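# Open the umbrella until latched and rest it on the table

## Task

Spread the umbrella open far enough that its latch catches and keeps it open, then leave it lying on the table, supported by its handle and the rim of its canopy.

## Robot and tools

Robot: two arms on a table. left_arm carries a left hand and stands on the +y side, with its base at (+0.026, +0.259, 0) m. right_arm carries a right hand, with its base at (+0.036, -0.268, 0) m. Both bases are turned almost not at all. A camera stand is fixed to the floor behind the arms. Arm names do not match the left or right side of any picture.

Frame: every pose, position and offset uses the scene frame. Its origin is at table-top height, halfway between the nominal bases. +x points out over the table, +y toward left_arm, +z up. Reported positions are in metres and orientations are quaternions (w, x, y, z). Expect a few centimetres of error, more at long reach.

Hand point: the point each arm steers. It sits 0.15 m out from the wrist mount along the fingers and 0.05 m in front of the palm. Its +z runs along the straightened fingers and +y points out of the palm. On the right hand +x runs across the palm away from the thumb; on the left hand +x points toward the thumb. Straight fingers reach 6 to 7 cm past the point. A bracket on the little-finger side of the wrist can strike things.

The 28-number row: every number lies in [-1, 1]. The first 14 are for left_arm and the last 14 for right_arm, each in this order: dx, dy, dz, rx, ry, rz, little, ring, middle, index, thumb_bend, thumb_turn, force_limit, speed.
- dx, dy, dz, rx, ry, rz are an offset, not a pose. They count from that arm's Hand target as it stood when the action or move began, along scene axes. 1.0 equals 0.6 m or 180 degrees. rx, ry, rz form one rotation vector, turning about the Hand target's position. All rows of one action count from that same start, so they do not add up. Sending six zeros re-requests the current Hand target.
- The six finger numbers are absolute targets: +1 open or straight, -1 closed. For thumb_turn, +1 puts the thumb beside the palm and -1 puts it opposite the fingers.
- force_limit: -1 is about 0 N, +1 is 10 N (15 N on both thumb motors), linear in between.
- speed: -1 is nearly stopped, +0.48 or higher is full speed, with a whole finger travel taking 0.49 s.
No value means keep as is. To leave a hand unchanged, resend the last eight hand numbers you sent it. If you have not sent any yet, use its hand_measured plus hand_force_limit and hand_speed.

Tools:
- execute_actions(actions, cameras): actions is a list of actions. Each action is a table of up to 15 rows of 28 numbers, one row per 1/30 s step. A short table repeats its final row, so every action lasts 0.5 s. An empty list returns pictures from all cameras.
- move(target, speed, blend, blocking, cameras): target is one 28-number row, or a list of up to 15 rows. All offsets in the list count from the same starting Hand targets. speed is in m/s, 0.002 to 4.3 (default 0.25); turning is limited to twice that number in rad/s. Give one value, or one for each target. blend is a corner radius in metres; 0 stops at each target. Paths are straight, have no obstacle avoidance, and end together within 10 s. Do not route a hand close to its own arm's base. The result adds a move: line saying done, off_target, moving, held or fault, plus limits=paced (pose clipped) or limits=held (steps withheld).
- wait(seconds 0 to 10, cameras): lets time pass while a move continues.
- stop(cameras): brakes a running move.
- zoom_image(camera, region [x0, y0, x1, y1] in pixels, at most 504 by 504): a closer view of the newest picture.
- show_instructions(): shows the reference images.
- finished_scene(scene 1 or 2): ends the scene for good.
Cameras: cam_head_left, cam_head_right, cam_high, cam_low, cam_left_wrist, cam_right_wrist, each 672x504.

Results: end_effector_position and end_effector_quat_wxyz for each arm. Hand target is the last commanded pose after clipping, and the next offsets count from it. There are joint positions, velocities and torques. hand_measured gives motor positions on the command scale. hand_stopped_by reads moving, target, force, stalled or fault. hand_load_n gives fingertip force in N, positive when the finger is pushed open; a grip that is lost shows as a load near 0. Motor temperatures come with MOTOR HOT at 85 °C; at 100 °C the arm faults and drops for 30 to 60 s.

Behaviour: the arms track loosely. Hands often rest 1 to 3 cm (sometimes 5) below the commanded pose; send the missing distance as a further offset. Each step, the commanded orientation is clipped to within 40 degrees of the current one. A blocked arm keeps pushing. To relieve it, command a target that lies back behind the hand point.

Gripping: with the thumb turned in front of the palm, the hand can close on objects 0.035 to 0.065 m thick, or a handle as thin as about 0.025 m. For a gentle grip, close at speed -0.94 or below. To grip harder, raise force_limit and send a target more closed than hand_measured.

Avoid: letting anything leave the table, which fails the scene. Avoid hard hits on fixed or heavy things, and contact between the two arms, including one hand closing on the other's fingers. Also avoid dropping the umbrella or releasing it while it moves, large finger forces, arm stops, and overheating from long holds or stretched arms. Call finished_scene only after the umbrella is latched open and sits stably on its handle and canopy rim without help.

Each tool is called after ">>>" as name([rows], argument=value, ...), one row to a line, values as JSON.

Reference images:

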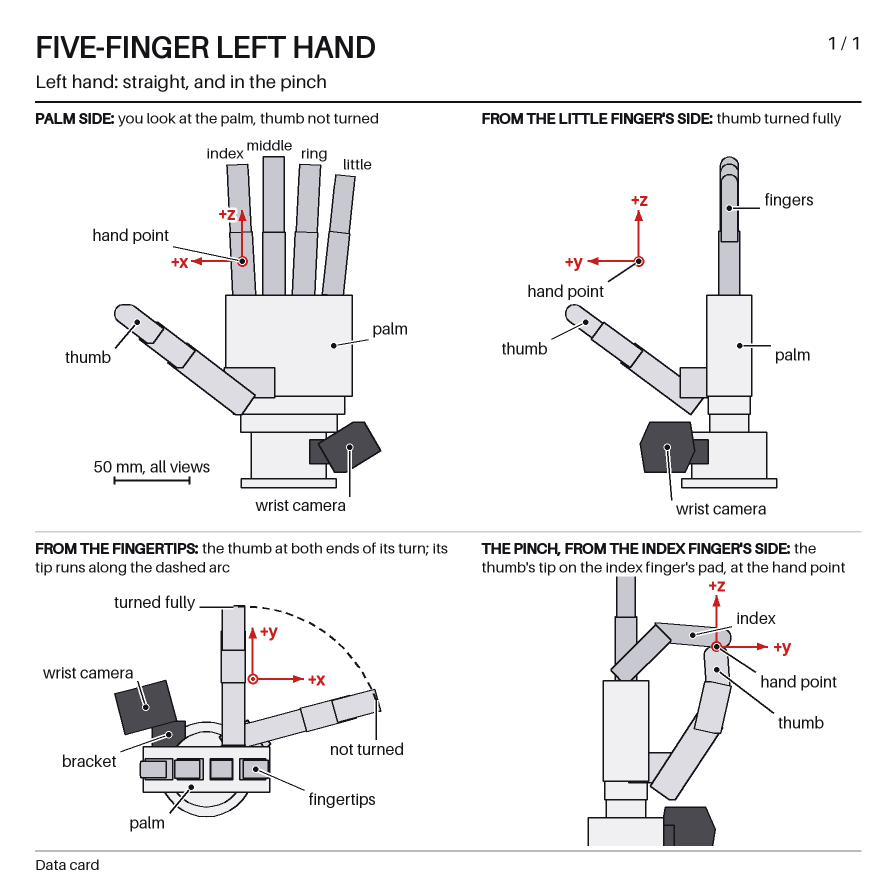

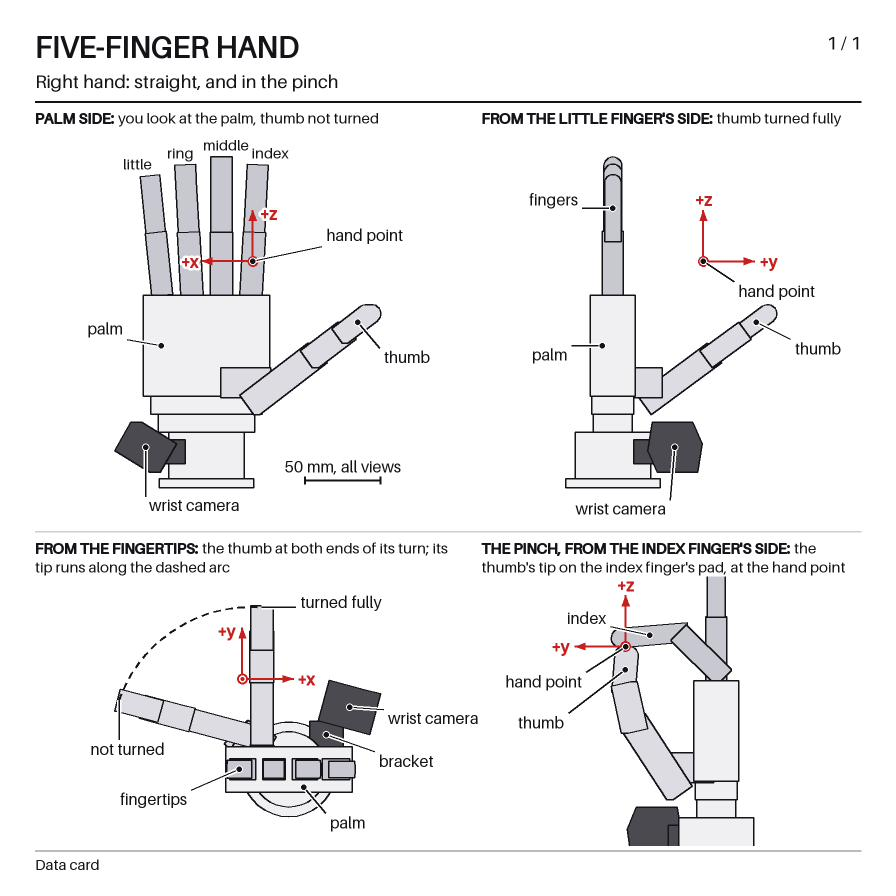

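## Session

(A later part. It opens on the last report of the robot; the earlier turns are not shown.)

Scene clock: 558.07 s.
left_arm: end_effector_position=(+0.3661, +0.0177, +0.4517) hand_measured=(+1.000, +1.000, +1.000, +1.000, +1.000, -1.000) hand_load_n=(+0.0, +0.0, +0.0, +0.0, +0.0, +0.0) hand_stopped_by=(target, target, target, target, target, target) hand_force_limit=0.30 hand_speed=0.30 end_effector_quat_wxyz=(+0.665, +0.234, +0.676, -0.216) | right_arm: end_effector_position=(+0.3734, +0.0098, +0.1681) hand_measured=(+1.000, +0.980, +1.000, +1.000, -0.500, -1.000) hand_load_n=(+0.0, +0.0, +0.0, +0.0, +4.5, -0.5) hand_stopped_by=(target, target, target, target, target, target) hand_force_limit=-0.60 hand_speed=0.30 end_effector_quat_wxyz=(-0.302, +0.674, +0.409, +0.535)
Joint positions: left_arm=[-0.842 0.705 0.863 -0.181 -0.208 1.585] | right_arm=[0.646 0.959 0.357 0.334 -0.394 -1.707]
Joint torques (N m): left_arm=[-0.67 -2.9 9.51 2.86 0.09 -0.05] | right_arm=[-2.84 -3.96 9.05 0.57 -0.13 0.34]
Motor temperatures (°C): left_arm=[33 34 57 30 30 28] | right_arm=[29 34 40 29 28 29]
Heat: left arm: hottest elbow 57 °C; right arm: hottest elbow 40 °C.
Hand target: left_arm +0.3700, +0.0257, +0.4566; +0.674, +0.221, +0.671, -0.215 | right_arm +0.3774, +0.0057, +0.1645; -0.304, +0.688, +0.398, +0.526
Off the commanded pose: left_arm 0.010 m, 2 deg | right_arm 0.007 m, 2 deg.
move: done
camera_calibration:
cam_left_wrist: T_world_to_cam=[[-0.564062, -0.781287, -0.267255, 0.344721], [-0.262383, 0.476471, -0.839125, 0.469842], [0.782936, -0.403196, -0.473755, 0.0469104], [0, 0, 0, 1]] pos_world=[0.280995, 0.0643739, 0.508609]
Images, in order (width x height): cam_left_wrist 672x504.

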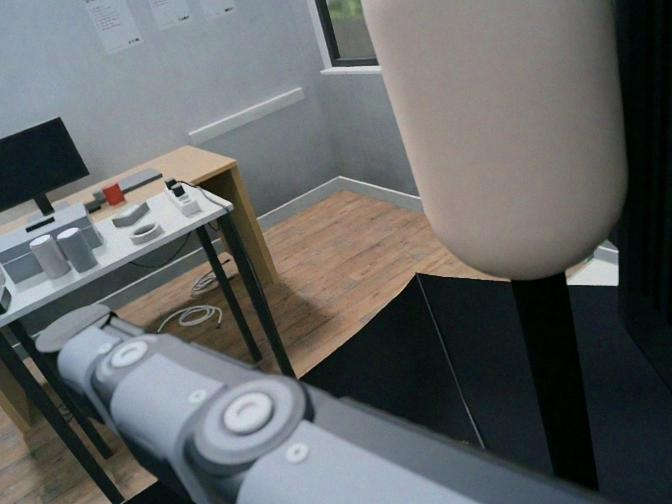

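>>> execute_actions([
  [[0,0,0,0,0,0, -1,-1,-1,-1,1,-1,0.8,-0.5, 0,0,0,0,0,0, 1,0.98,1,1,-0.5,-1,-0.6,0.3]],
  [[0,0,0,0,0,0, -1,-1,-1,-1,1,-1,0.8,-0.5, 0,0,0,0,0,0, 1,0.98,1,1,-0.5,-1,-0.6,0.3]],
  [[0,0,0,0,0,0, -1,-1,-1,-1,-0.5,-1,0.8,-0.5, 0,0,0,0,0,0, 1,0.98,1,1,-0.5,-1,-0.6,0.3]],
  [[0,0,0,0,0,0, -1,-1,-1,-1,-0.5,-1,0.8,-0.5, 0,0,0,0,0,0, 1,0.98,1,1,-0.5,-1,-0.6,0.3]],
  [[0,0,0,0,0,0, -1,-1,-1,-1,-0.5,-1,0.8,-0.5, 0,0,0,0,0,0, 1,0.98,1,1,-0.5,-1,-0.6,0.3]],
], cameras=["cam_left_wrist","cam_right_wrist","cam_high"])

Scene clock: 561.03 s.
left_arm: end_effector_position=(+0.3652, +0.0169, +0.4514) hand_measured=(-0.784, -0.728, -0.768, -1.000, +0.470, -1.000) hand_load_n=(+12.0, +5.0, +11.5, +0.0, +15.5, +2.5) hand_stopped_by=(force, force, force, target, force, target) hand_force_limit=0.80 hand_speed=-0.50 end_effector_quat_wxyz=(+0.663, +0.230, +0.677, -0.224) | right_arm: end_effector_position=(+0.3720, +0.0111, +0.1685) hand_measured=(+1.000, +0.980, +1.000, +1.000, -0.500, -1.000) hand_load_n=(+0.0, +0.0, +0.0, +0.0, +3.0, -3.0) hand_stopped_by=(target, target, target, target, target, target) hand_force_limit=-0.60 hand_speed=0.30 end_effector_quat_wxyz=(-0.306, +0.672, +0.412, +0.534)
Joint positions: left_arm=[-0.841 0.703 0.863 -0.181 -0.202 1.568] | right_arm=[0.646 0.958 0.357 0.333 -0.404 -1.707]
Joint torques (N m): left_arm=[-1.14 -2.67 9.59 2.82 -0.09 0.09] | right_arm=[-2.96 -3.9 9.05 0.7 0.09 0.33]
Motor temperatures (°C): left_arm=[33 34 57 30 30 28] | right_arm=[29 34 40 29 28 29]
Heat: left arm: hottest elbow 57 °C; right arm: hottest elbow 40 °C.
Hand target: left_arm +0.3700, +0.0258, +0.4566; +0.674, +0.221, +0.671, -0.215 | right_arm +0.3774, +0.0057, +0.1646; -0.304, +0.687, +0.398, +0.526
Off the commanded pose: left_arm 0.011 m, 2 deg | right_arm 0.009 m, 3 deg.
Step readings (end_effector_position of left_arm | right_arm):
0: (+0.3661, +0.0177, +0.4517) | (+0.3734, +0.0098, +0.1681)
1: (+0.3661, +0.0177, +0.4517) | (+0.3734, +0.0098, +0.1681)
2: (+0.3661, +0.0177, +0.4517) | (+0.3734, +0.0098, +0.1681)
4: (+0.3661, +0.0177, +0.4517) | (+0.3734, +0.0098, +0.1681)
8: (+0.3662, +0.0178, +0.4517) | (+0.3734, +0.0098, +0.1681)
15: (+0.3662, +0.0178, +0.4517) | (+0.3734, +0.0098, +0.1681)
16: (+0.3662, +0.0178, +0.4517) | (+0.3734, +0.0098, +0.1681)
17: (+0.3662, +0.0178, +0.4517) | (+0.3734, +0.0098, +0.1681)
19: (+0.3662, +0.0178, +0.4517) | (+0.3734, +0.0098, +0.1681)
23: (+0.3662, +0.0178, +0.4517) | (+0.3734, +0.0098, +0.1681)
30: (+0.3662, +0.0178, +0.4517) | (+0.3734, +0.0098, +0.1681)
31: (+0.3662, +0.0178, +0.4517) | (+0.3734, +0.0098, +0.1681)
32: (+0.3662, +0.0178, +0.4517) | (+0.3734, +0.0098, +0.1681)
34: (+0.3662, +0.0178, +0.4517) | (+0.3734, +0.0098, +0.1681)
38: (+0.3663, +0.0179, +0.4517) | (+0.3728, +0.0105, +0.1683)
45: (+0.3652, +0.0169, +0.4514) | (+0.3720, +0.0111, +0.1685)
46: (+0.3652, +0.0169, +0.4514) | (+0.3720, +0.0111, +0.1685)
47: (+0.3652, +0.0169, +0.4514) | (+0.3720, +0.0111, +0.1685)
49: (+0.3652, +0.0169, +0.4514) | (+0.3720, +0.0111, +0.1685)
53: (+0.3652, +0.0169, +0.4514) | (+0.3720, +0.0111, +0.1685)
60: (+0.3652, +0.0169, +0.4514) | (+0.3720, +0.0111, +0.1685)
61: (+0.3652, +0.0169, +0.4514) | (+0.3720, +0.0111, +0.1685)
62: (+0.3652, +0.0169, +0.4514) | (+0.3720, +0.0111, +0.1685)
64: (+0.3652, +0.0169, +0.4514) | (+0.3720, +0.0111, +0.1685)
68: (+0.3652, +0.0169, +0.4514) | (+0.3720, +0.0111, +0.1685)
75: (+0.3652, +0.0169, +0.4514) | (+0.3720, +0.0111, +0.1685)
camera_calibration:
cam_left_wrist: T_world_to_cam=[[-0.570023, -0.782533, -0.250431, 0.338198], [-0.267874, 0.465144, -0.843732, 0.473972], [0.776735, -0.413863, -0.474763, 0.0501698], [0, 0, 0, 1]] pos_world=[0.280776, 0.064949, 0.508419]
cam_right_wrist: T_world_to_cam=[[0.865521, -0.400765, 0.300436, -0.369281], [-0.121961, -0.750399, -0.649635, 0.157036], [0.485798, 0.525631, -0.698364, 0.0400581], [0, 0, 0, 1]] pos_world=[0.319313, -0.0512111, 0.240937]
Images, in order (width x height): cam_high 672x504, cam_left_wrist 672x504, cam_right_wrist 672x504.

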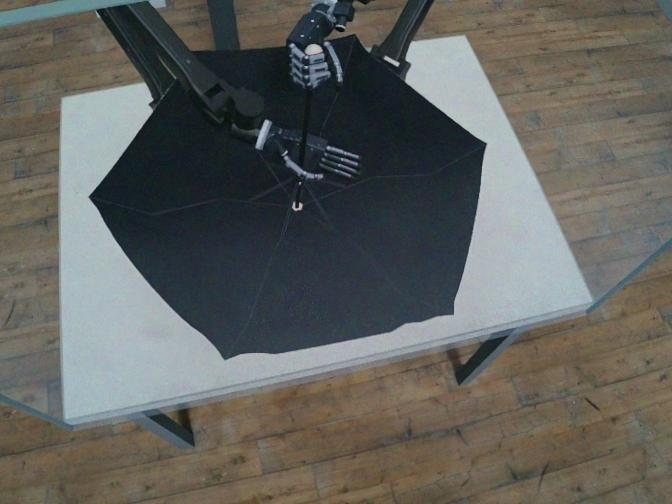

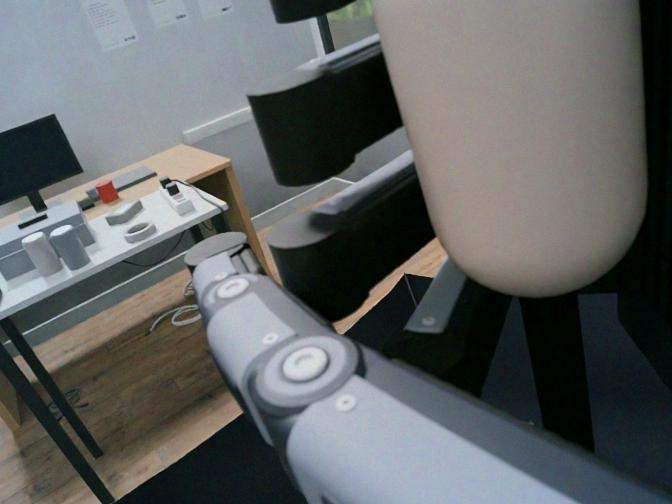

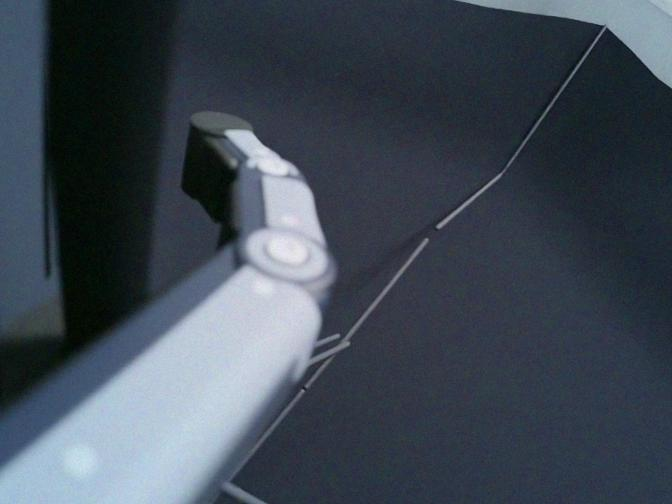

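>>> move([
  [0,0,0,0,0,0, -1,-1,-1,-1,-0.5,-1,0.8,-0.5, 0.0,0.0,0.04,0.05,-0.027,0, 1,0.98,1,1,-0.5,-1,-0.6,0.3],
], speed=0.12, cameras=["cam_right_wrist","cam_high"])

>>> zoom_image(camera="cam_high", region=[240, 100, 360, 240])

Scene clock: 563.03 s.
left_arm: end_effector_position=(+0.3652, +0.0169, +0.4513) hand_measured=(-0.784, -0.728, -0.768, -1.000, +0.470, -1.000) hand_load_n=(+10.5, +4.0, +12.0, +0.0, +15.5, +2.5) hand_stopped_by=(force, force, force, target, force, target) hand_force_limit=0.80 hand_speed=-0.50 end_effector_quat_wxyz=(+0.663, +0.229, +0.677, -0.224) | right_arm: end_effector_position=(+0.3724, +0.0092, +0.1840) hand_measured=(+1.000, +0.980, +1.000, +1.000, -0.500, -1.000) hand_load_n=(+0.0, +0.0, +0.0, +0.0, +0.0, +0.0) hand_stopped_by=(target, target, target, target, target, target) hand_force_limit=-0.60 hand_speed=0.30 end_effector_quat_wxyz=(-0.339, +0.641, +0.379, +0.575)
Joint positions: left_arm=[-0.841 0.703 0.863 -0.181 -0.202 1.566] | right_arm=[0.624 0.972 0.304 0.546 -0.433 -1.623]
Joint torques (N m): left_arm=[-0.91 -3.37 9.63 2.71 -0.09 0.13] | right_arm=[-2.84 -3.66 7.68 3.19 -0.08 0.26]
Motor temperatures (°C): left_arm=[33 34 56 30 30 28] | right_arm=[29 34 40 30 28 29]
Heat: left arm: hottest elbow 56 °C; right arm: hottest elbow 40 °C.
Hand target: left_arm +0.3700, +0.0258, +0.4566; +0.674, +0.221, +0.671, -0.215 | right_arm +0.3774, +0.0057, +0.1886; -0.340, +0.639, +0.368, +0.584
Off the commanded pose: left_arm 0.011 m, 2 deg | right_arm 0.008 m, 2 deg.
move: off_target (left_arm)
camera_calibration:
cam_right_wrist: T_world_to_cam=[[0.850191, -0.446258, 0.279336, -0.36507], [-0.0995556, -0.657281, -0.747041, 0.17442], [0.516975, 0.607318, -0.603242, 0.0217706], [0, 0, 0, 1]] pos_world=[0.316489, -0.061494, 0.245409]
Images, in order (width x height): cam_high 672x504, cam_right_wrist 672x504.

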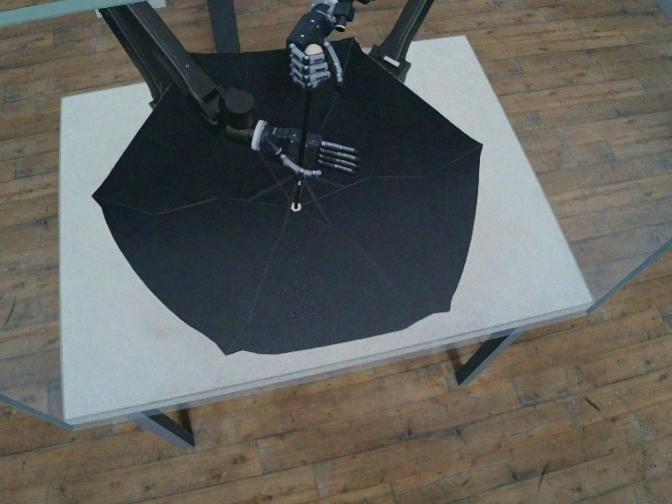

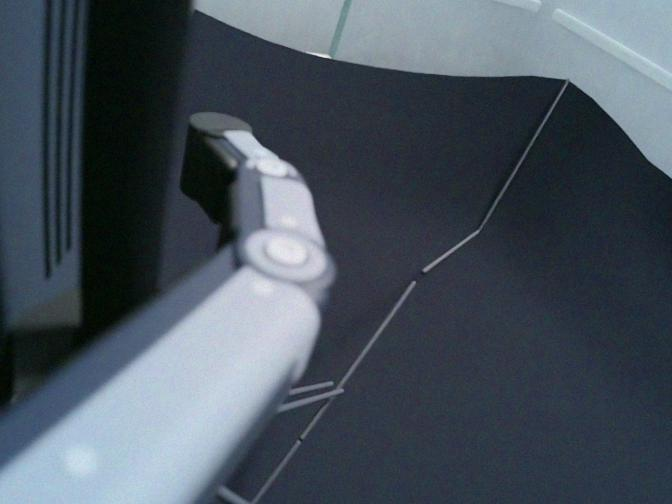

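Scaled by 3.600.

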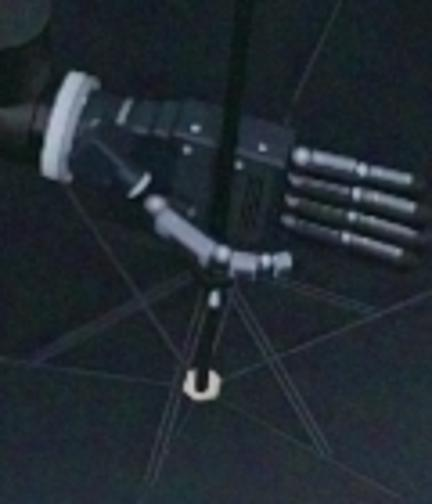

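>>> move([
  [0,-0.02,0,0,0,0, -1,-1,-1,-1,-0.5,-1,0.8,-0.5, 0.0,0.0,-0.18,-0.04,0.022,0, 1,0.98,1,1,-0.5,-1,-0.6,0.3],
], speed=0.12, cameras=["cam_high"])

>>> zoom_image(camera="cam_high", region=[240, 100, 360, 240])

Scene clock: 565.03 s.
left_arm: end_effector_position=(+0.3695, +0.0238, +0.4503) hand_measured=(-0.784, -0.728, -0.768, -1.000, +0.470, -1.000) hand_load_n=(+8.0, +1.5, +10.0, +0.0, +15.0, +2.5) hand_stopped_by=(force, force, force, target, force, target) hand_force_limit=0.80 hand_speed=-0.50 end_effector_quat_wxyz=(+0.667, +0.210, +0.682, -0.213) | right_arm: end_effector_position=(+0.3799, +0.0156, +0.1735) hand_measured=(+1.000, +0.980, +1.000, +1.000, -0.500, -1.000) hand_load_n=(+0.0, +0.0, +0.0, +0.0, +2.5, -5.5) hand_stopped_by=(target, target, target, target, target, target) hand_force_limit=-0.60 hand_speed=0.30 end_effector_quat_wxyz=(-0.320, +0.598, +0.397, +0.618)
Joint positions: left_arm=[-0.841 0.709 0.863 -0.174 -0.248 1.555] | right_arm=[0.633 1.154 0.257 0.864 -0.424 -1.692]
Joint torques (N m): left_arm=[-3.43 -1.32 10.19 3.18 0.04 0.21] | right_arm=[-2.08 3.25 2.77 -0.91 0.81 0.32]
Motor temperatures (°C): left_arm=[33 34 56 30 30 28] | right_arm=[29 34 40 30 28 29]
Heat: left arm: hottest elbow 56 °C; right arm: hottest elbow 40 °C.
Hand target: left_arm +0.3701, +0.0137, +0.4565; +0.674, +0.221, +0.671, -0.215 | right_arm +0.3775, +0.0058, +0.0807; -0.312, +0.678, +0.392, +0.538
Off the commanded pose: left_arm 0.012 m, 2 deg | right_arm 0.093 m, 13 deg.
move: off_target (left_arm, right_arm)
Images, in order (width x height): cam_high 672x504.

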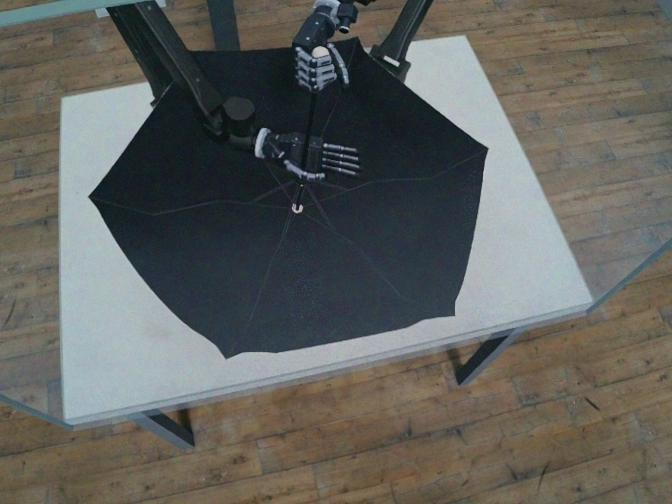

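Scaled by 3.600.

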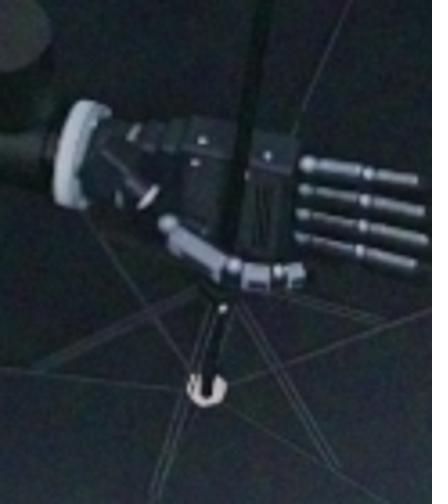

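>>> move([
  [0,-0.03,0,0,0,0, -1,-1,-1,-1,-0.5,-1,0.8,-0.5, 0.0,-0.02,-0.2,-0.03,0.016,0, 1,0.98,1,1,-0.5,-1,-0.6,0.3],
], speed=0.12, cameras=["cam_high"])

>>> zoom_image(camera="cam_high", region=[240, 100, 360, 240])

Scene clock: 567.23 s.
left_arm: end_effector_position=(+0.3740, +0.0131, +0.4451) hand_measured=(-0.784, -0.728, -0.768, -1.000, +0.470, -1.000) hand_load_n=(+0.0, +0.0, +8.0, +1.5, +14.5, +2.5) hand_stopped_by=(force, force, force, target, force, target) hand_force_limit=0.80 hand_speed=-0.50 end_effector_quat_wxyz=(+0.670, +0.214, +0.683, -0.195) | right_arm: end_effector_position=(+0.3755, +0.0131, +0.1710) hand_measured=(+1.000, +0.980, +1.000, +1.000, -0.498, -1.000) hand_load_n=(+0.0, +0.0, +0.0, +0.0, +10.5, -7.0) hand_stopped_by=(target, target, target, target, target, target) hand_force_limit=-0.60 hand_speed=0.30 end_effector_quat_wxyz=(-0.296, +0.526, +0.408, +0.685)
Joint positions: left_arm=[-0.873 0.748 0.863 -0.142 -0.3 1.583] | right_arm=[0.642 1.431 0.196 1.361 -0.414 -1.772]
Joint torques (N m): left_arm=[-4.31 -1.79 11.51 2.82 0.19 0.02] | right_arm=[-3.49 10.29 -4.7 -5.79 1.19 0.69]
Motor temperatures (°C): left_arm=[33 34 56 30 30 28] | right_arm=[29 34 39 30 29 29]
Heat: left arm: hottest elbow 56 °C; right arm: hottest elbow 39 °C.
Hand target: left_arm +0.3700, -0.0043, +0.4566; +0.674, +0.221, +0.671, -0.215 | right_arm +0.3774, -0.0063, -0.0394; -0.289, +0.706, +0.409, +0.501
Off the commanded pose: left_arm 0.021 m, 3 deg | right_arm 0.211 m, 30 deg.
move: off_target (left_arm, right_arm)
Images, in order (width x height): cam_high 672x504.

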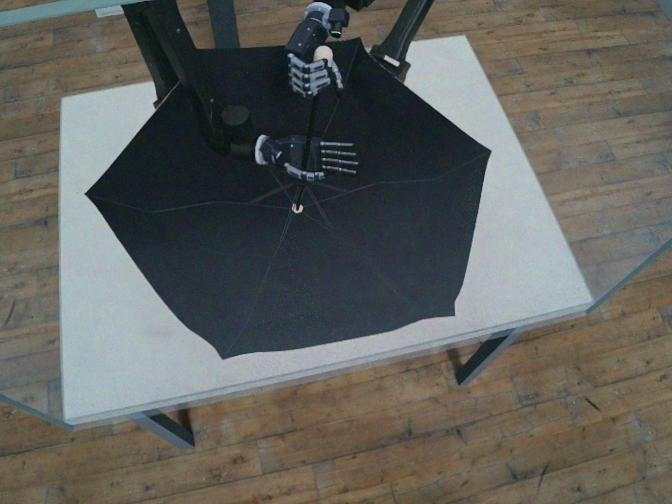

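Scaled by 3.600.

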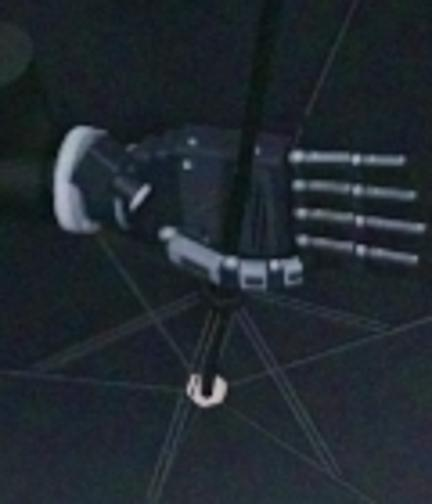

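>>> move([
  [0,0.0,0,0,0,0, -1,-1,-1,-1,-0.5,-1,0.8,-0.5, -0.01,-0.01,-0.03,-0.07,0.038,0, 1,0.98,1,1,-0.5,-1,-0.6,0.3],
], speed=0.12, cameras=["cam_high"])

>>> zoom_image(camera="cam_high", region=[240, 100, 360, 240])

Scene clock: 569.43 s.
left_arm: end_effector_position=(+0.3706, +0.0037, +0.4400) hand_measured=(-0.784, -0.728, -0.768, -1.000, +0.470, -1.000) hand_load_n=(+0.0, +0.0, +8.5, +0.0, +14.5, +3.5) hand_stopped_by=(force, force, force, target, force, target) hand_force_limit=0.80 hand_speed=-0.50 end_effector_quat_wxyz=(+0.664, +0.219, +0.686, -0.202) | right_arm: end_effector_position=(+0.3603, +0.0006, +0.1148) hand_measured=(+1.000, +0.980, +1.000, +1.000, -0.498, -1.000) hand_load_n=(+0.0, +0.0, +0.0, +0.0, +9.0, -11.0) hand_stopped_by=(target, target, target, target, target, target) hand_force_limit=-0.60 hand_speed=0.30 end_effector_quat_wxyz=(-0.255, +0.618, +0.448, +0.593)
Joint positions: left_arm=[-0.895 0.758 0.863 -0.143 -0.305 1.574] | right_arm=[0.677 1.239 0.177 0.885 -0.344 -1.852]
Joint torques (N m): left_arm=[-2.2 -1.73 11.56 3.03 0.43 0.06] | right_arm=[-3.19 9.17 3.81 -7.87 1.48 0.7]
Motor temperatures (°C): left_arm=[33 34 56 30 30 28] | right_arm=[29 34 39 30 29 29]
Heat: left arm: hottest elbow 56 °C; right arm: hottest elbow 39 °C.
Hand target: left_arm +0.3700, -0.0042, +0.4566; +0.674, +0.221, +0.671, -0.215 | right_arm +0.3715, -0.0122, -0.0572; -0.234, +0.762, +0.443, +0.411
Off the commanded pose: left_arm 0.018 m, 3 deg | right_arm 0.173 m, 27 deg.
move: off_target (left_arm, right_arm)
Images, in order (width x height): cam_high 672x504.

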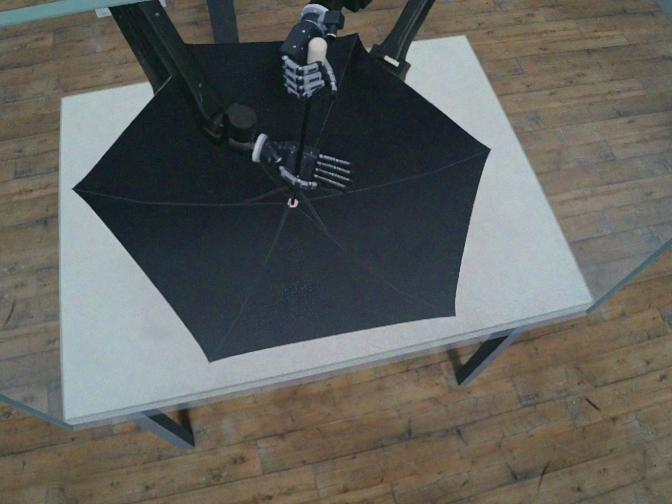

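Scaled by 3.600.

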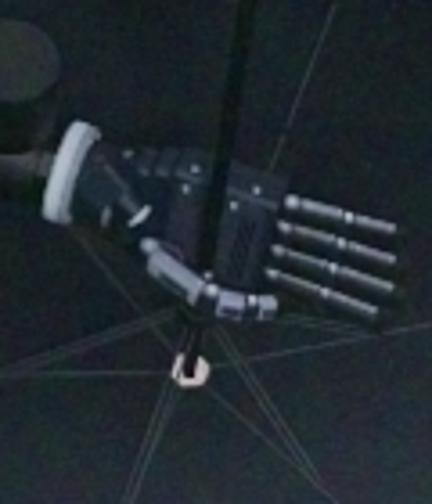

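>>> move([
  [0,0.0,0,0,0,0, -1,-1,-1,-1,-0.5,-1,0.8,-0.5, 0.0,0.01,0.3,0.12,-0.066,0, 1,0.98,1,1,0.2,-1,-0.6,0.3],
  [0,0.0,0,0,0,0, -1,-1,-1,-1,-0.5,-1,0.8,-0.5, 0.0,0.01,0.45,0.12,-0.066,0, 1,0.98,1,1,1,-1,-0.6,0.3],
], speed=0.15, cameras=["cam_high","cam_low","cam_head_left"])

>>> zoom_image(camera="cam_high", region=[240, 100, 360, 240])

Scene clock: 573.93 s.
left_arm: end_effector_position=(+0.3698, -0.0014, +0.4382) hand_measured=(-0.784, -0.728, -0.768, -1.000, +0.470, -1.000) hand_load_n=(+0.5, +0.0, +8.5, +0.5, +14.5, +2.5) hand_stopped_by=(force, force, force, target, force, target) hand_force_limit=0.80 hand_speed=-0.50 end_effector_quat_wxyz=(+0.661, +0.226, +0.685, -0.207) | right_arm: end_effector_position=(+0.3535, -0.0104, +0.1832) hand_measured=(+1.000, +0.980, +1.000, +1.000, +1.000, -1.000) hand_load_n=(+0.0, +0.0, +0.0, +0.0, +0.0, +0.0) hand_stopped_by=(target, target, target, target, target, target) hand_force_limit=-0.60 hand_speed=0.30 end_effector_quat_wxyz=(-0.331, +0.669, +0.385, +0.543)
Joint positions: left_arm=[-0.898 0.763 0.863 -0.143 -0.289 1.574] | right_arm=[0.605 0.806 0.307 0.285 -0.45 -1.64]
Joint torques (N m): left_arm=[-2.2 -2.84 11.77 3.07 0.11 -0.02] | right_arm=[-2.96 -2.26 13.39 1.36 0 0.11]
Motor temperatures (°C): left_arm=[33 34 55 30 30 28] | right_arm=[29 34 39 30 29 29]
Heat: left arm: hottest elbow 55 °C; right arm: hottest elbow 39 °C.
Hand target: left_arm +0.3700, -0.0043, +0.4565; +0.674, +0.221, +0.671, -0.215 | right_arm +0.3715, -0.0062, +0.2126; -0.325, +0.658, +0.380, +0.562
Off the commanded pose: left_arm 0.019 m, 3 deg | right_arm 0.035 m, 3 deg.
move: off_target (left_arm, right_arm); target 2's new numbers were sent with right_arm's hand 0.035 m and 3 deg from that target
Images, in order (width x height): cam_head_left 672x504, cam_high 672x504, cam_low 672x504.

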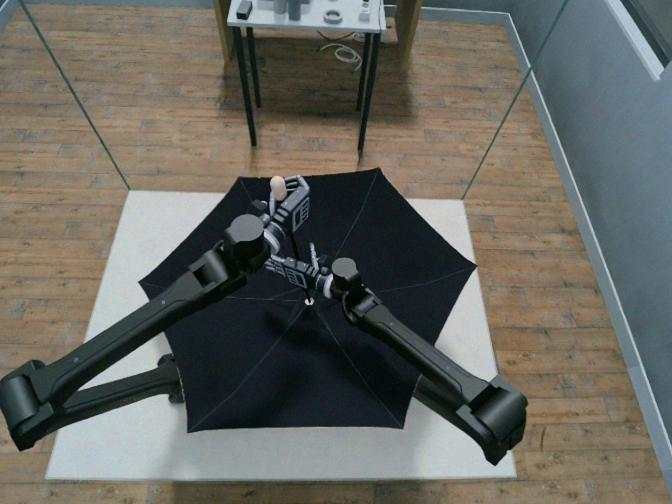

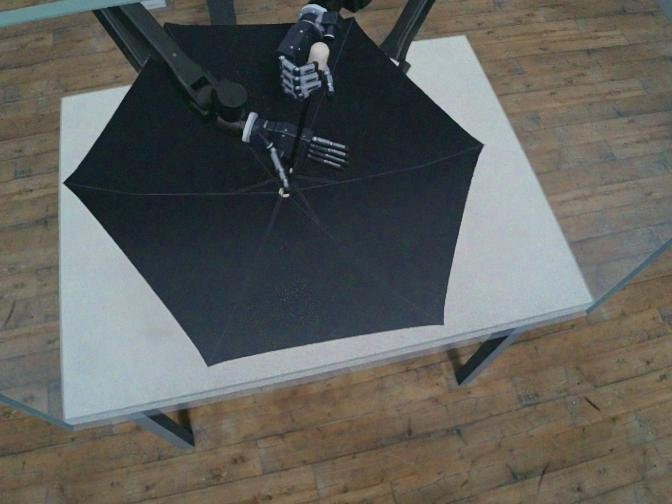

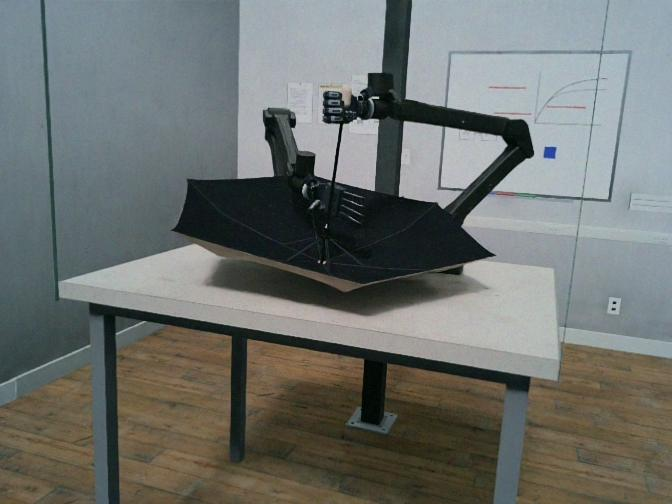

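Scaled by 3.600.

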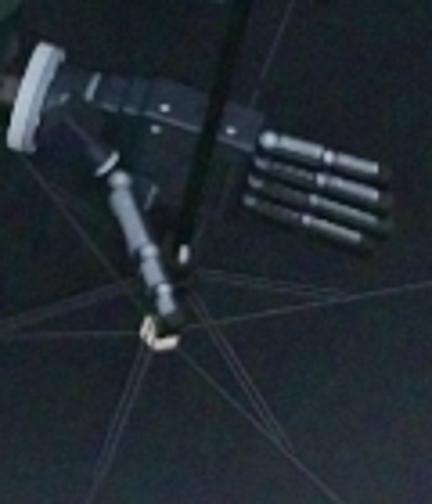

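>>> move([
  [0,0.0,0,0,0,0, 1,1,1,1,1,-1,0.3,0.0, 0,0,0,0,0,0, 1,0.98,1,1,1,-1,-0.6,0.3],
  [-0.01,0.0,0.25,0,0,0, 1,1,1,1,1,-1,0.3,0.0, 0,0,0,0,0,0, 1,0.98,1,1,1,-1,-0.6,0.3],
], speed=0.15, cameras=["cam_high","cam_low","cam_left_wrist"])

>>> zoom_image(camera="cam_high", region=[240, 100, 360, 240])

Scene clock: 583.63 s.
left_arm: end_effector_position=(+0.3685, -0.0016, +0.5868) hand_measured=(+1.000, +1.000, +1.000, +1.000, +1.000, -1.000) hand_load_n=(+0.0, +0.0, +0.0, +0.0, +0.0, +0.0) hand_stopped_by=(target, target, target, target, target, target) hand_force_limit=0.30 hand_speed=0.00 end_effector_quat_wxyz=(+0.668, +0.221, +0.679, -0.210) | right_arm: end_effector_position=(+0.3556, -0.0129, +0.1826) hand_measured=(+1.000, +0.980, +1.000, +1.000, +1.000, -1.000) hand_load_n=(+0.0, +0.0, +0.0, +0.0, +0.0, +0.0) hand_stopped_by=(target, target, target, target, target, target) hand_force_limit=-0.60 hand_speed=0.30 end_effector_quat_wxyz=(-0.327, +0.672, +0.382, +0.544)
Joint positions: left_arm=[-0.905 0.864 1.297 -0.454 -0.302 1.574] | right_arm=[0.601 0.807 0.307 0.284 -0.44 -1.64]
Joint torques (N m): left_arm=[-2.73 -3.02 12.82 1.22 -0.07 -0.02] | right_arm=[-2.67 -2.37 13.39 1.33 -0.05 0.1]
Motor temperatures (°C): left_arm=[33 34 55 30 30 28] | right_arm=[29 34 41 30 29 29]
Heat: left arm: hottest elbow 55 °C; right arm: hottest elbow 41 °C.
Hand target: left_arm +0.3641, -0.0043, +0.6066; +0.674, +0.221, +0.671, -0.215 | right_arm +0.3715, -0.0062, +0.2126; -0.325, +0.658, +0.380, +0.562
Off the commanded pose: left_arm 0.020 m, 1 deg | right_arm 0.035 m, 3 deg.
move: off_target (left_arm, right_arm)
camera_calibration:
cam_left_wrist: T_world_to_cam=[[-0.541232, -0.800204, -0.258344, 0.353465], [-0.279391, 0.460912, -0.842319, 0.60118], [0.793101, -0.383711, -0.47303, 0.0972769], [0, 0, 0, 1]] pos_world=[0.28212, 0.043079, 0.643716]
Images, in order (width x height): cam_high 672x504, cam_low 672x504, cam_left_wrist 672x504.

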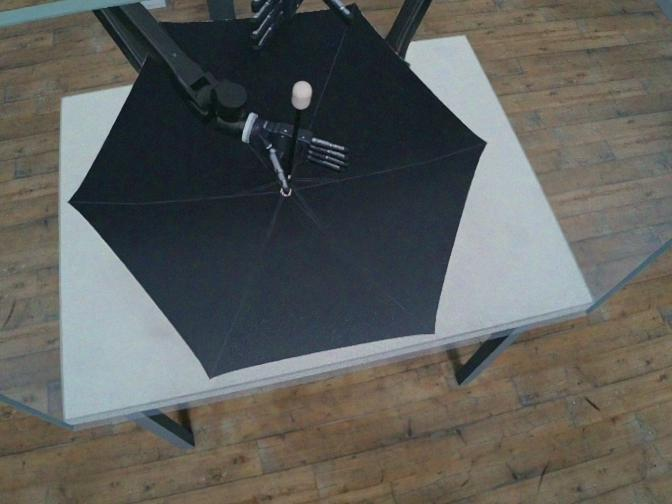

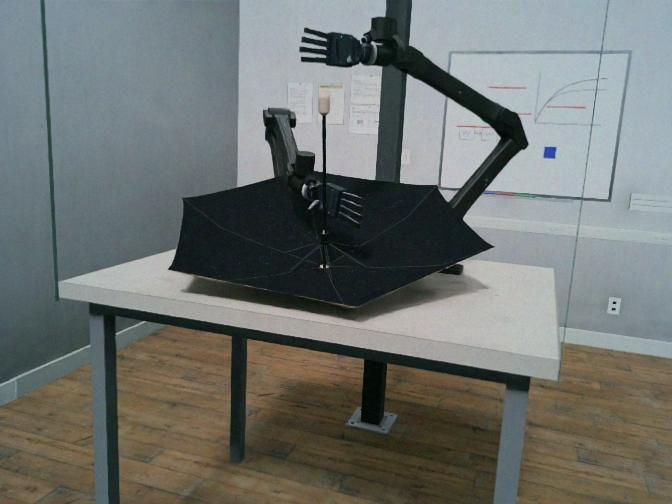

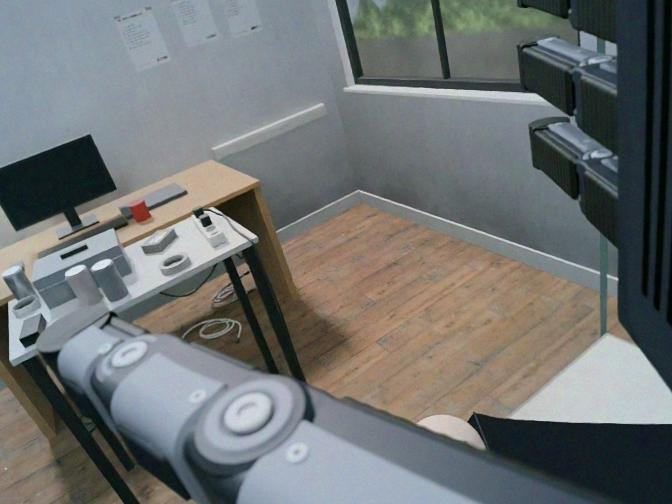

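Scaled by 3.600.

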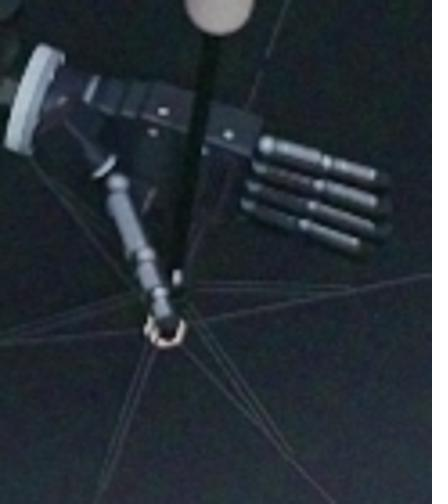

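>>> move([
  [-0.1,0.2,0.02,0,0,0, 1,1,1,1,1,-1,0.3,0.0, -0.186,-0.29,0.146,0,0,0, 1,0.98,1,1,1,-1,-0.6,0.3],
  [-0.34,0.85,-0.05,0,0,0, 1,1,1,1,1,-1,0.3,0.0, -0.17,-0.44,0.42,0.2272,0.4454,0.0256, 1,0.98,1,1,1,-1,-0.6,0.3],
], speed=0.25, blend=0.02, cameras=["cam_high","cam_low","cam_right_wrist","cam_head_left"])

Scene clock: 590.87 s.
left_arm: end_effector_position=(+0.1701, +0.5010, +0.5726) hand_measured=(+1.000, +1.000, +1.000, +1.000, +1.000, -1.000) hand_load_n=(+0.0, +0.0, +0.0, +0.0, +0.0, +0.0) hand_stopped_by=(target, target, target, target, target, target) hand_force_limit=0.30 hand_speed=0.00 end_effector_quat_wxyz=(+0.706, -0.094, +0.700, +0.061) | right_arm: end_effector_position=(+0.2738, -0.2704, +0.4621) hand_measured=(+1.000, +0.980, +1.000, +1.000, +1.000, -1.000) hand_load_n=(+0.0, +0.0, +0.0, +0.0, +0.0, +0.0) hand_stopped_by=(target, target, target, target, target, target) hand_force_limit=-0.60 hand_speed=0.30 end_effector_quat_wxyz=(-0.584, +0.672, -0.316, +0.328)
Joint positions: left_arm=[1.813 0.66 1.269 -1.014 1.579 1.93] | right_arm=[-0.921 0.778 1.237 -1.689 -1.461 -1.301]
Joint torques (N m): left_arm=[0.38 -0.44 7.68 2.17 0.42 0.11] | right_arm=[-2.61 -1.96 7.65 0.03 -1.05 0.29]
Heat: left arm: hottest elbow 54 °C; right arm: hottest elbow 42 °C.
Hand target: left_arm +0.1601, +0.5058, +0.5765; +0.689, +0.169, +0.685, -0.168 | right_arm +0.2694, -0.2702, +0.4646; -0.701, +0.701, -0.093, +0.093
Off the commanded pose: left_arm 0.012 m, 49 deg; orientation clipped | right_arm 0.005 m, 40 deg.
joint sent to its limit (left arm) — joint 5 (wrist yaw), upper limit. The joint targets are off in orientation, not in position.
joint sent to its limit (right arm) — joint 4 (wrist pitch), lower limit. The joint targets are off in orientation, not in position.
move: off_target (left_arm, right_arm); limits=paced
camera_calibration:
cam_right_wrist: T_world_to_cam=[[0.114224, -0.345769, -0.931341, 0.304464], [-0.919742, 0.317572, -0.230702, 0.438121], [0.375537, 0.882945, -0.281744, 0.375005], [0, 0, 0, 1]] pos_world=[0.227353, -0.364969, 0.49029]
Images, in order (width x height): cam_head_left 672x504, cam_high 672x504, cam_low 672x504, cam_right_wrist 672x504.

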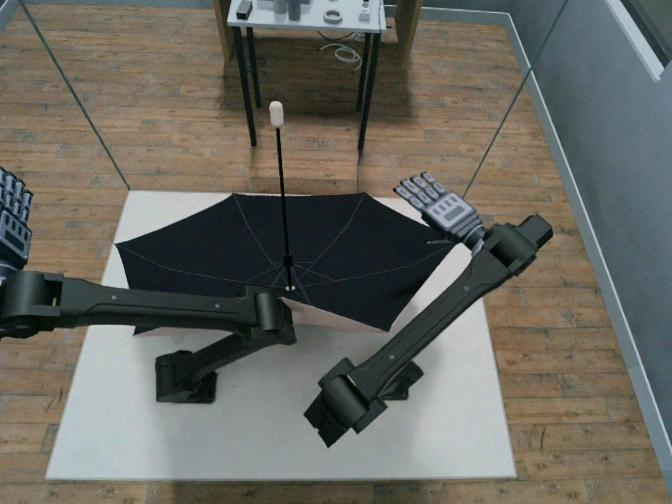

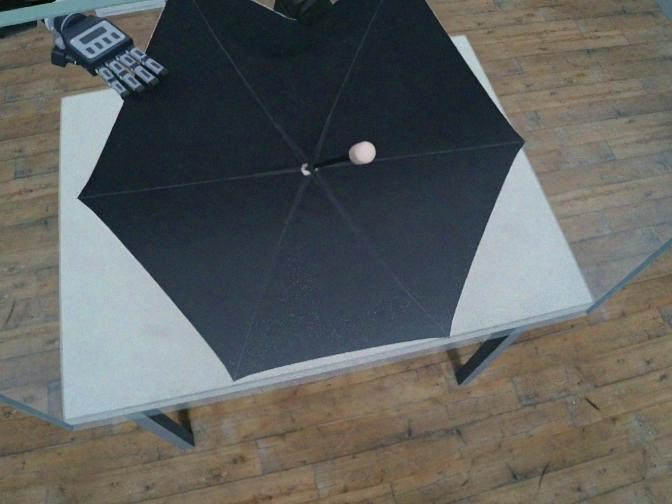

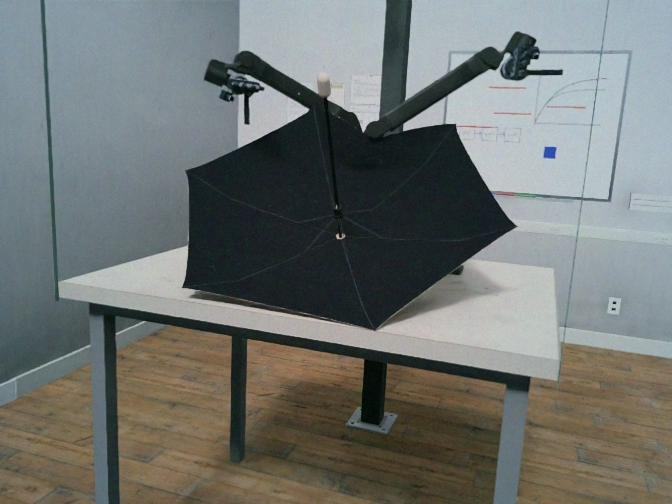

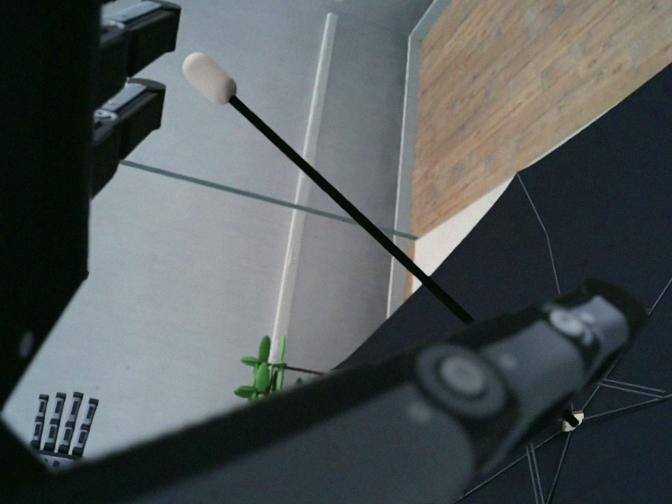

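>>> move([
  [0.2,-0.5,0.1,0,0,0, 1,1,1,1,1,-1,0.3,0.0, 0,0,0,0,0,0, 1,0.98,1,1,1,-1,-0.6,0.3],
], speed=0.15, cameras=["cam_high","cam_low","cam_head_left"])

Scene clock: 596.97 s.
left_arm: end_effector_position=(+0.2790, +0.2088, +0.6328) hand_measured=(+1.000, +1.000, +1.000, +1.000, +1.000, -1.000) hand_load_n=(+0.0, +0.0, +0.0, +0.0, +0.0, +0.0) hand_stopped_by=(target, target, target, target, target, target) hand_force_limit=0.30 hand_speed=0.00 end_effector_quat_wxyz=(+0.683, +0.164, +0.692, -0.167) | right_arm: end_effector_position=(+0.2738, -0.2704, +0.4621) hand_measured=(+1.000, +0.980, +1.000, +1.000, +1.000, -1.000) hand_load_n=(+0.0, +0.0, -0.5, +0.0, +0.0, +0.0) hand_stopped_by=(target, target, target, target, target, target) hand_force_limit=-0.60 hand_speed=0.30 end_effector_quat_wxyz=(-0.584, +0.672, -0.316, +0.328)
Joint positions: left_arm=[-0.255 0.529 1.379 -0.861 0.204 1.566] | right_arm=[-0.921 0.778 1.237 -1.689 -1.461 -1.301]
Joint torques (N m): left_arm=[-3.02 1.85 7.08 2.85 -0.08 -0.06] | right_arm=[-2.55 -1.96 7.66 0.06 -1.05 0.29]
Heat: left arm: hottest elbow 53 °C; right arm: hottest elbow 41 °C.
Hand target: left_arm +0.2801, +0.2058, +0.6366; +0.689, +0.169, +0.685, -0.168 | right_arm +0.2716, -0.2687, +0.4645; -0.589, +0.665, -0.324, +0.325 (not the last commanded pose)
Off the commanded pose: left_arm 0.005 m, 1 deg | right_arm 0.005 m, 40 deg.
move: off_target (right_arm)
Images, in order (width x height): cam_head_left 672x504, cam_high 672x504, cam_low 672x504.

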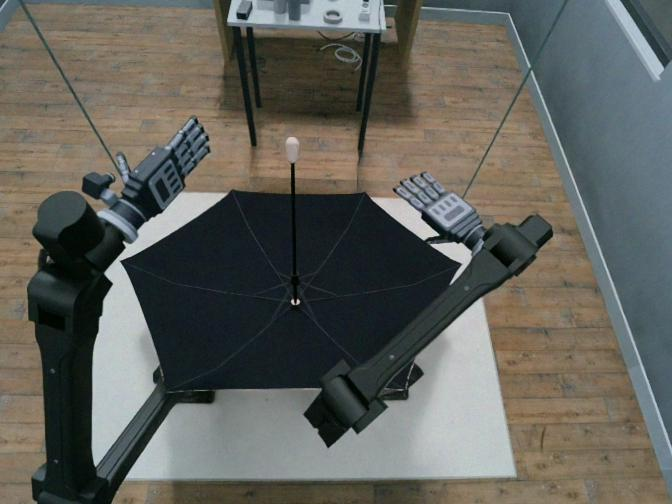

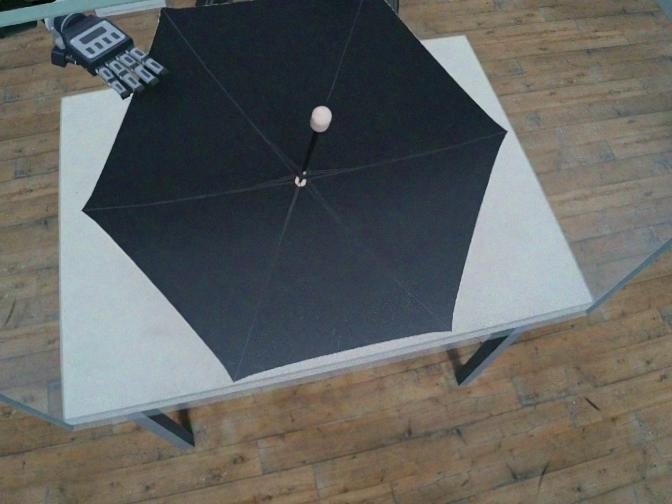

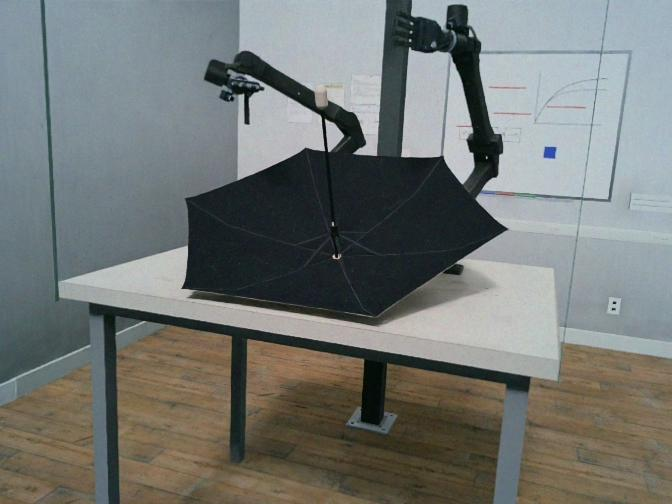

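>>> move([
  [-0.02,0.1,0.0,0,0,0.167, 1,1,1,1,1,-1,0.3,0.0, 0.147,0.048,0.093,0.0318,-0.0128,0.0539, 1,0.98,1,1,1,-1,-0.6,0.3],
  [-0.04,0.33,0.0,0,0,0.333, 1,1,1,1,1,-1,0.3,0.0, 0.147,0.048,0.093,0.0318,-0.0128,0.0539, 1,0.98,1,1,1,-1,-0.6,0.3],
], speed=0.2, blend=0.02, cameras=["cam_high","cam_head_left"])

Scene clock: 603.67 s.
left_arm: end_effector_position=(+0.2524, +0.4017, +0.6342) hand_measured=(+1.000, +1.000, +1.000, +1.000, +1.000, -1.000) hand_load_n=(+0.0, +0.0, +0.0, +0.0, +0.0, +0.5) hand_stopped_by=(target, target, target, target, target, target) hand_force_limit=0.30 hand_speed=0.00 end_effector_quat_wxyz=(+0.677, -0.195, +0.683, +0.195) | right_arm: end_effector_position=(+0.3617, -0.2398, +0.5160) hand_measured=(+1.000, +0.980, +1.000, +1.000, +1.000, -1.000) hand_load_n=(+0.0, +0.0, +0.0, +0.0, +0.0, +0.0) hand_stopped_by=(target, target, target, target, target, target) hand_force_limit=-0.60 hand_speed=0.30 end_effector_quat_wxyz=(+0.652, -0.655, +0.276, -0.264)
Joint positions: left_arm=[-0.1 0.6 1.374 -0.784 -0.673 1.566] | right_arm=[-0.561 0.826 1.163 -0.382 -1.341 -0.029]
Joint torques (N m): left_arm=[0.15 1.44 7.28 2.81 0.19 0.02] | right_arm=[-2.32 -3.96 8.64 2.36 -0.01 0.31]
Heat: left arm: hottest elbow 52 °C; right arm: hottest elbow 41 °C.
Hand target: left_arm +0.2561, +0.4038, +0.6366; +0.681, -0.196, +0.678, +0.198 | right_arm +0.3598, -0.2400, +0.5204; +0.653, -0.653, +0.270, -0.271
Off the commanded pose: left_arm 0.005 m, 1 deg | right_arm 0.005 m, 1 deg.
move: done
Images, in order (width x height): cam_head_left 672x504, cam_high 672x504.

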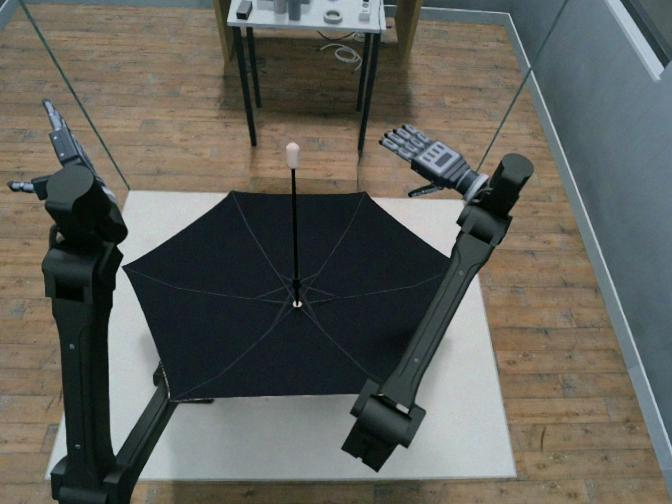

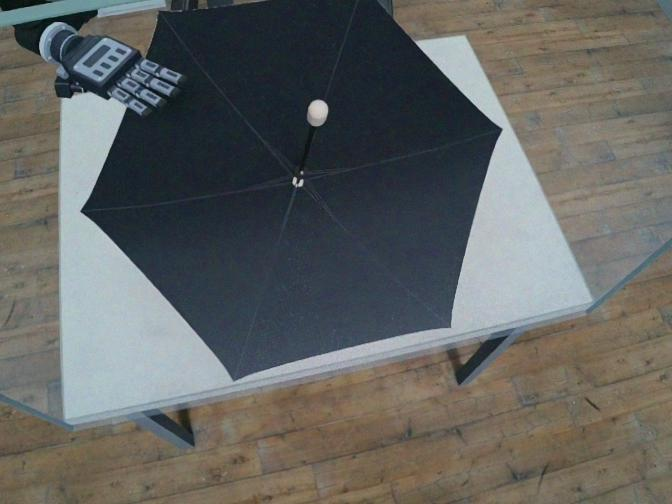

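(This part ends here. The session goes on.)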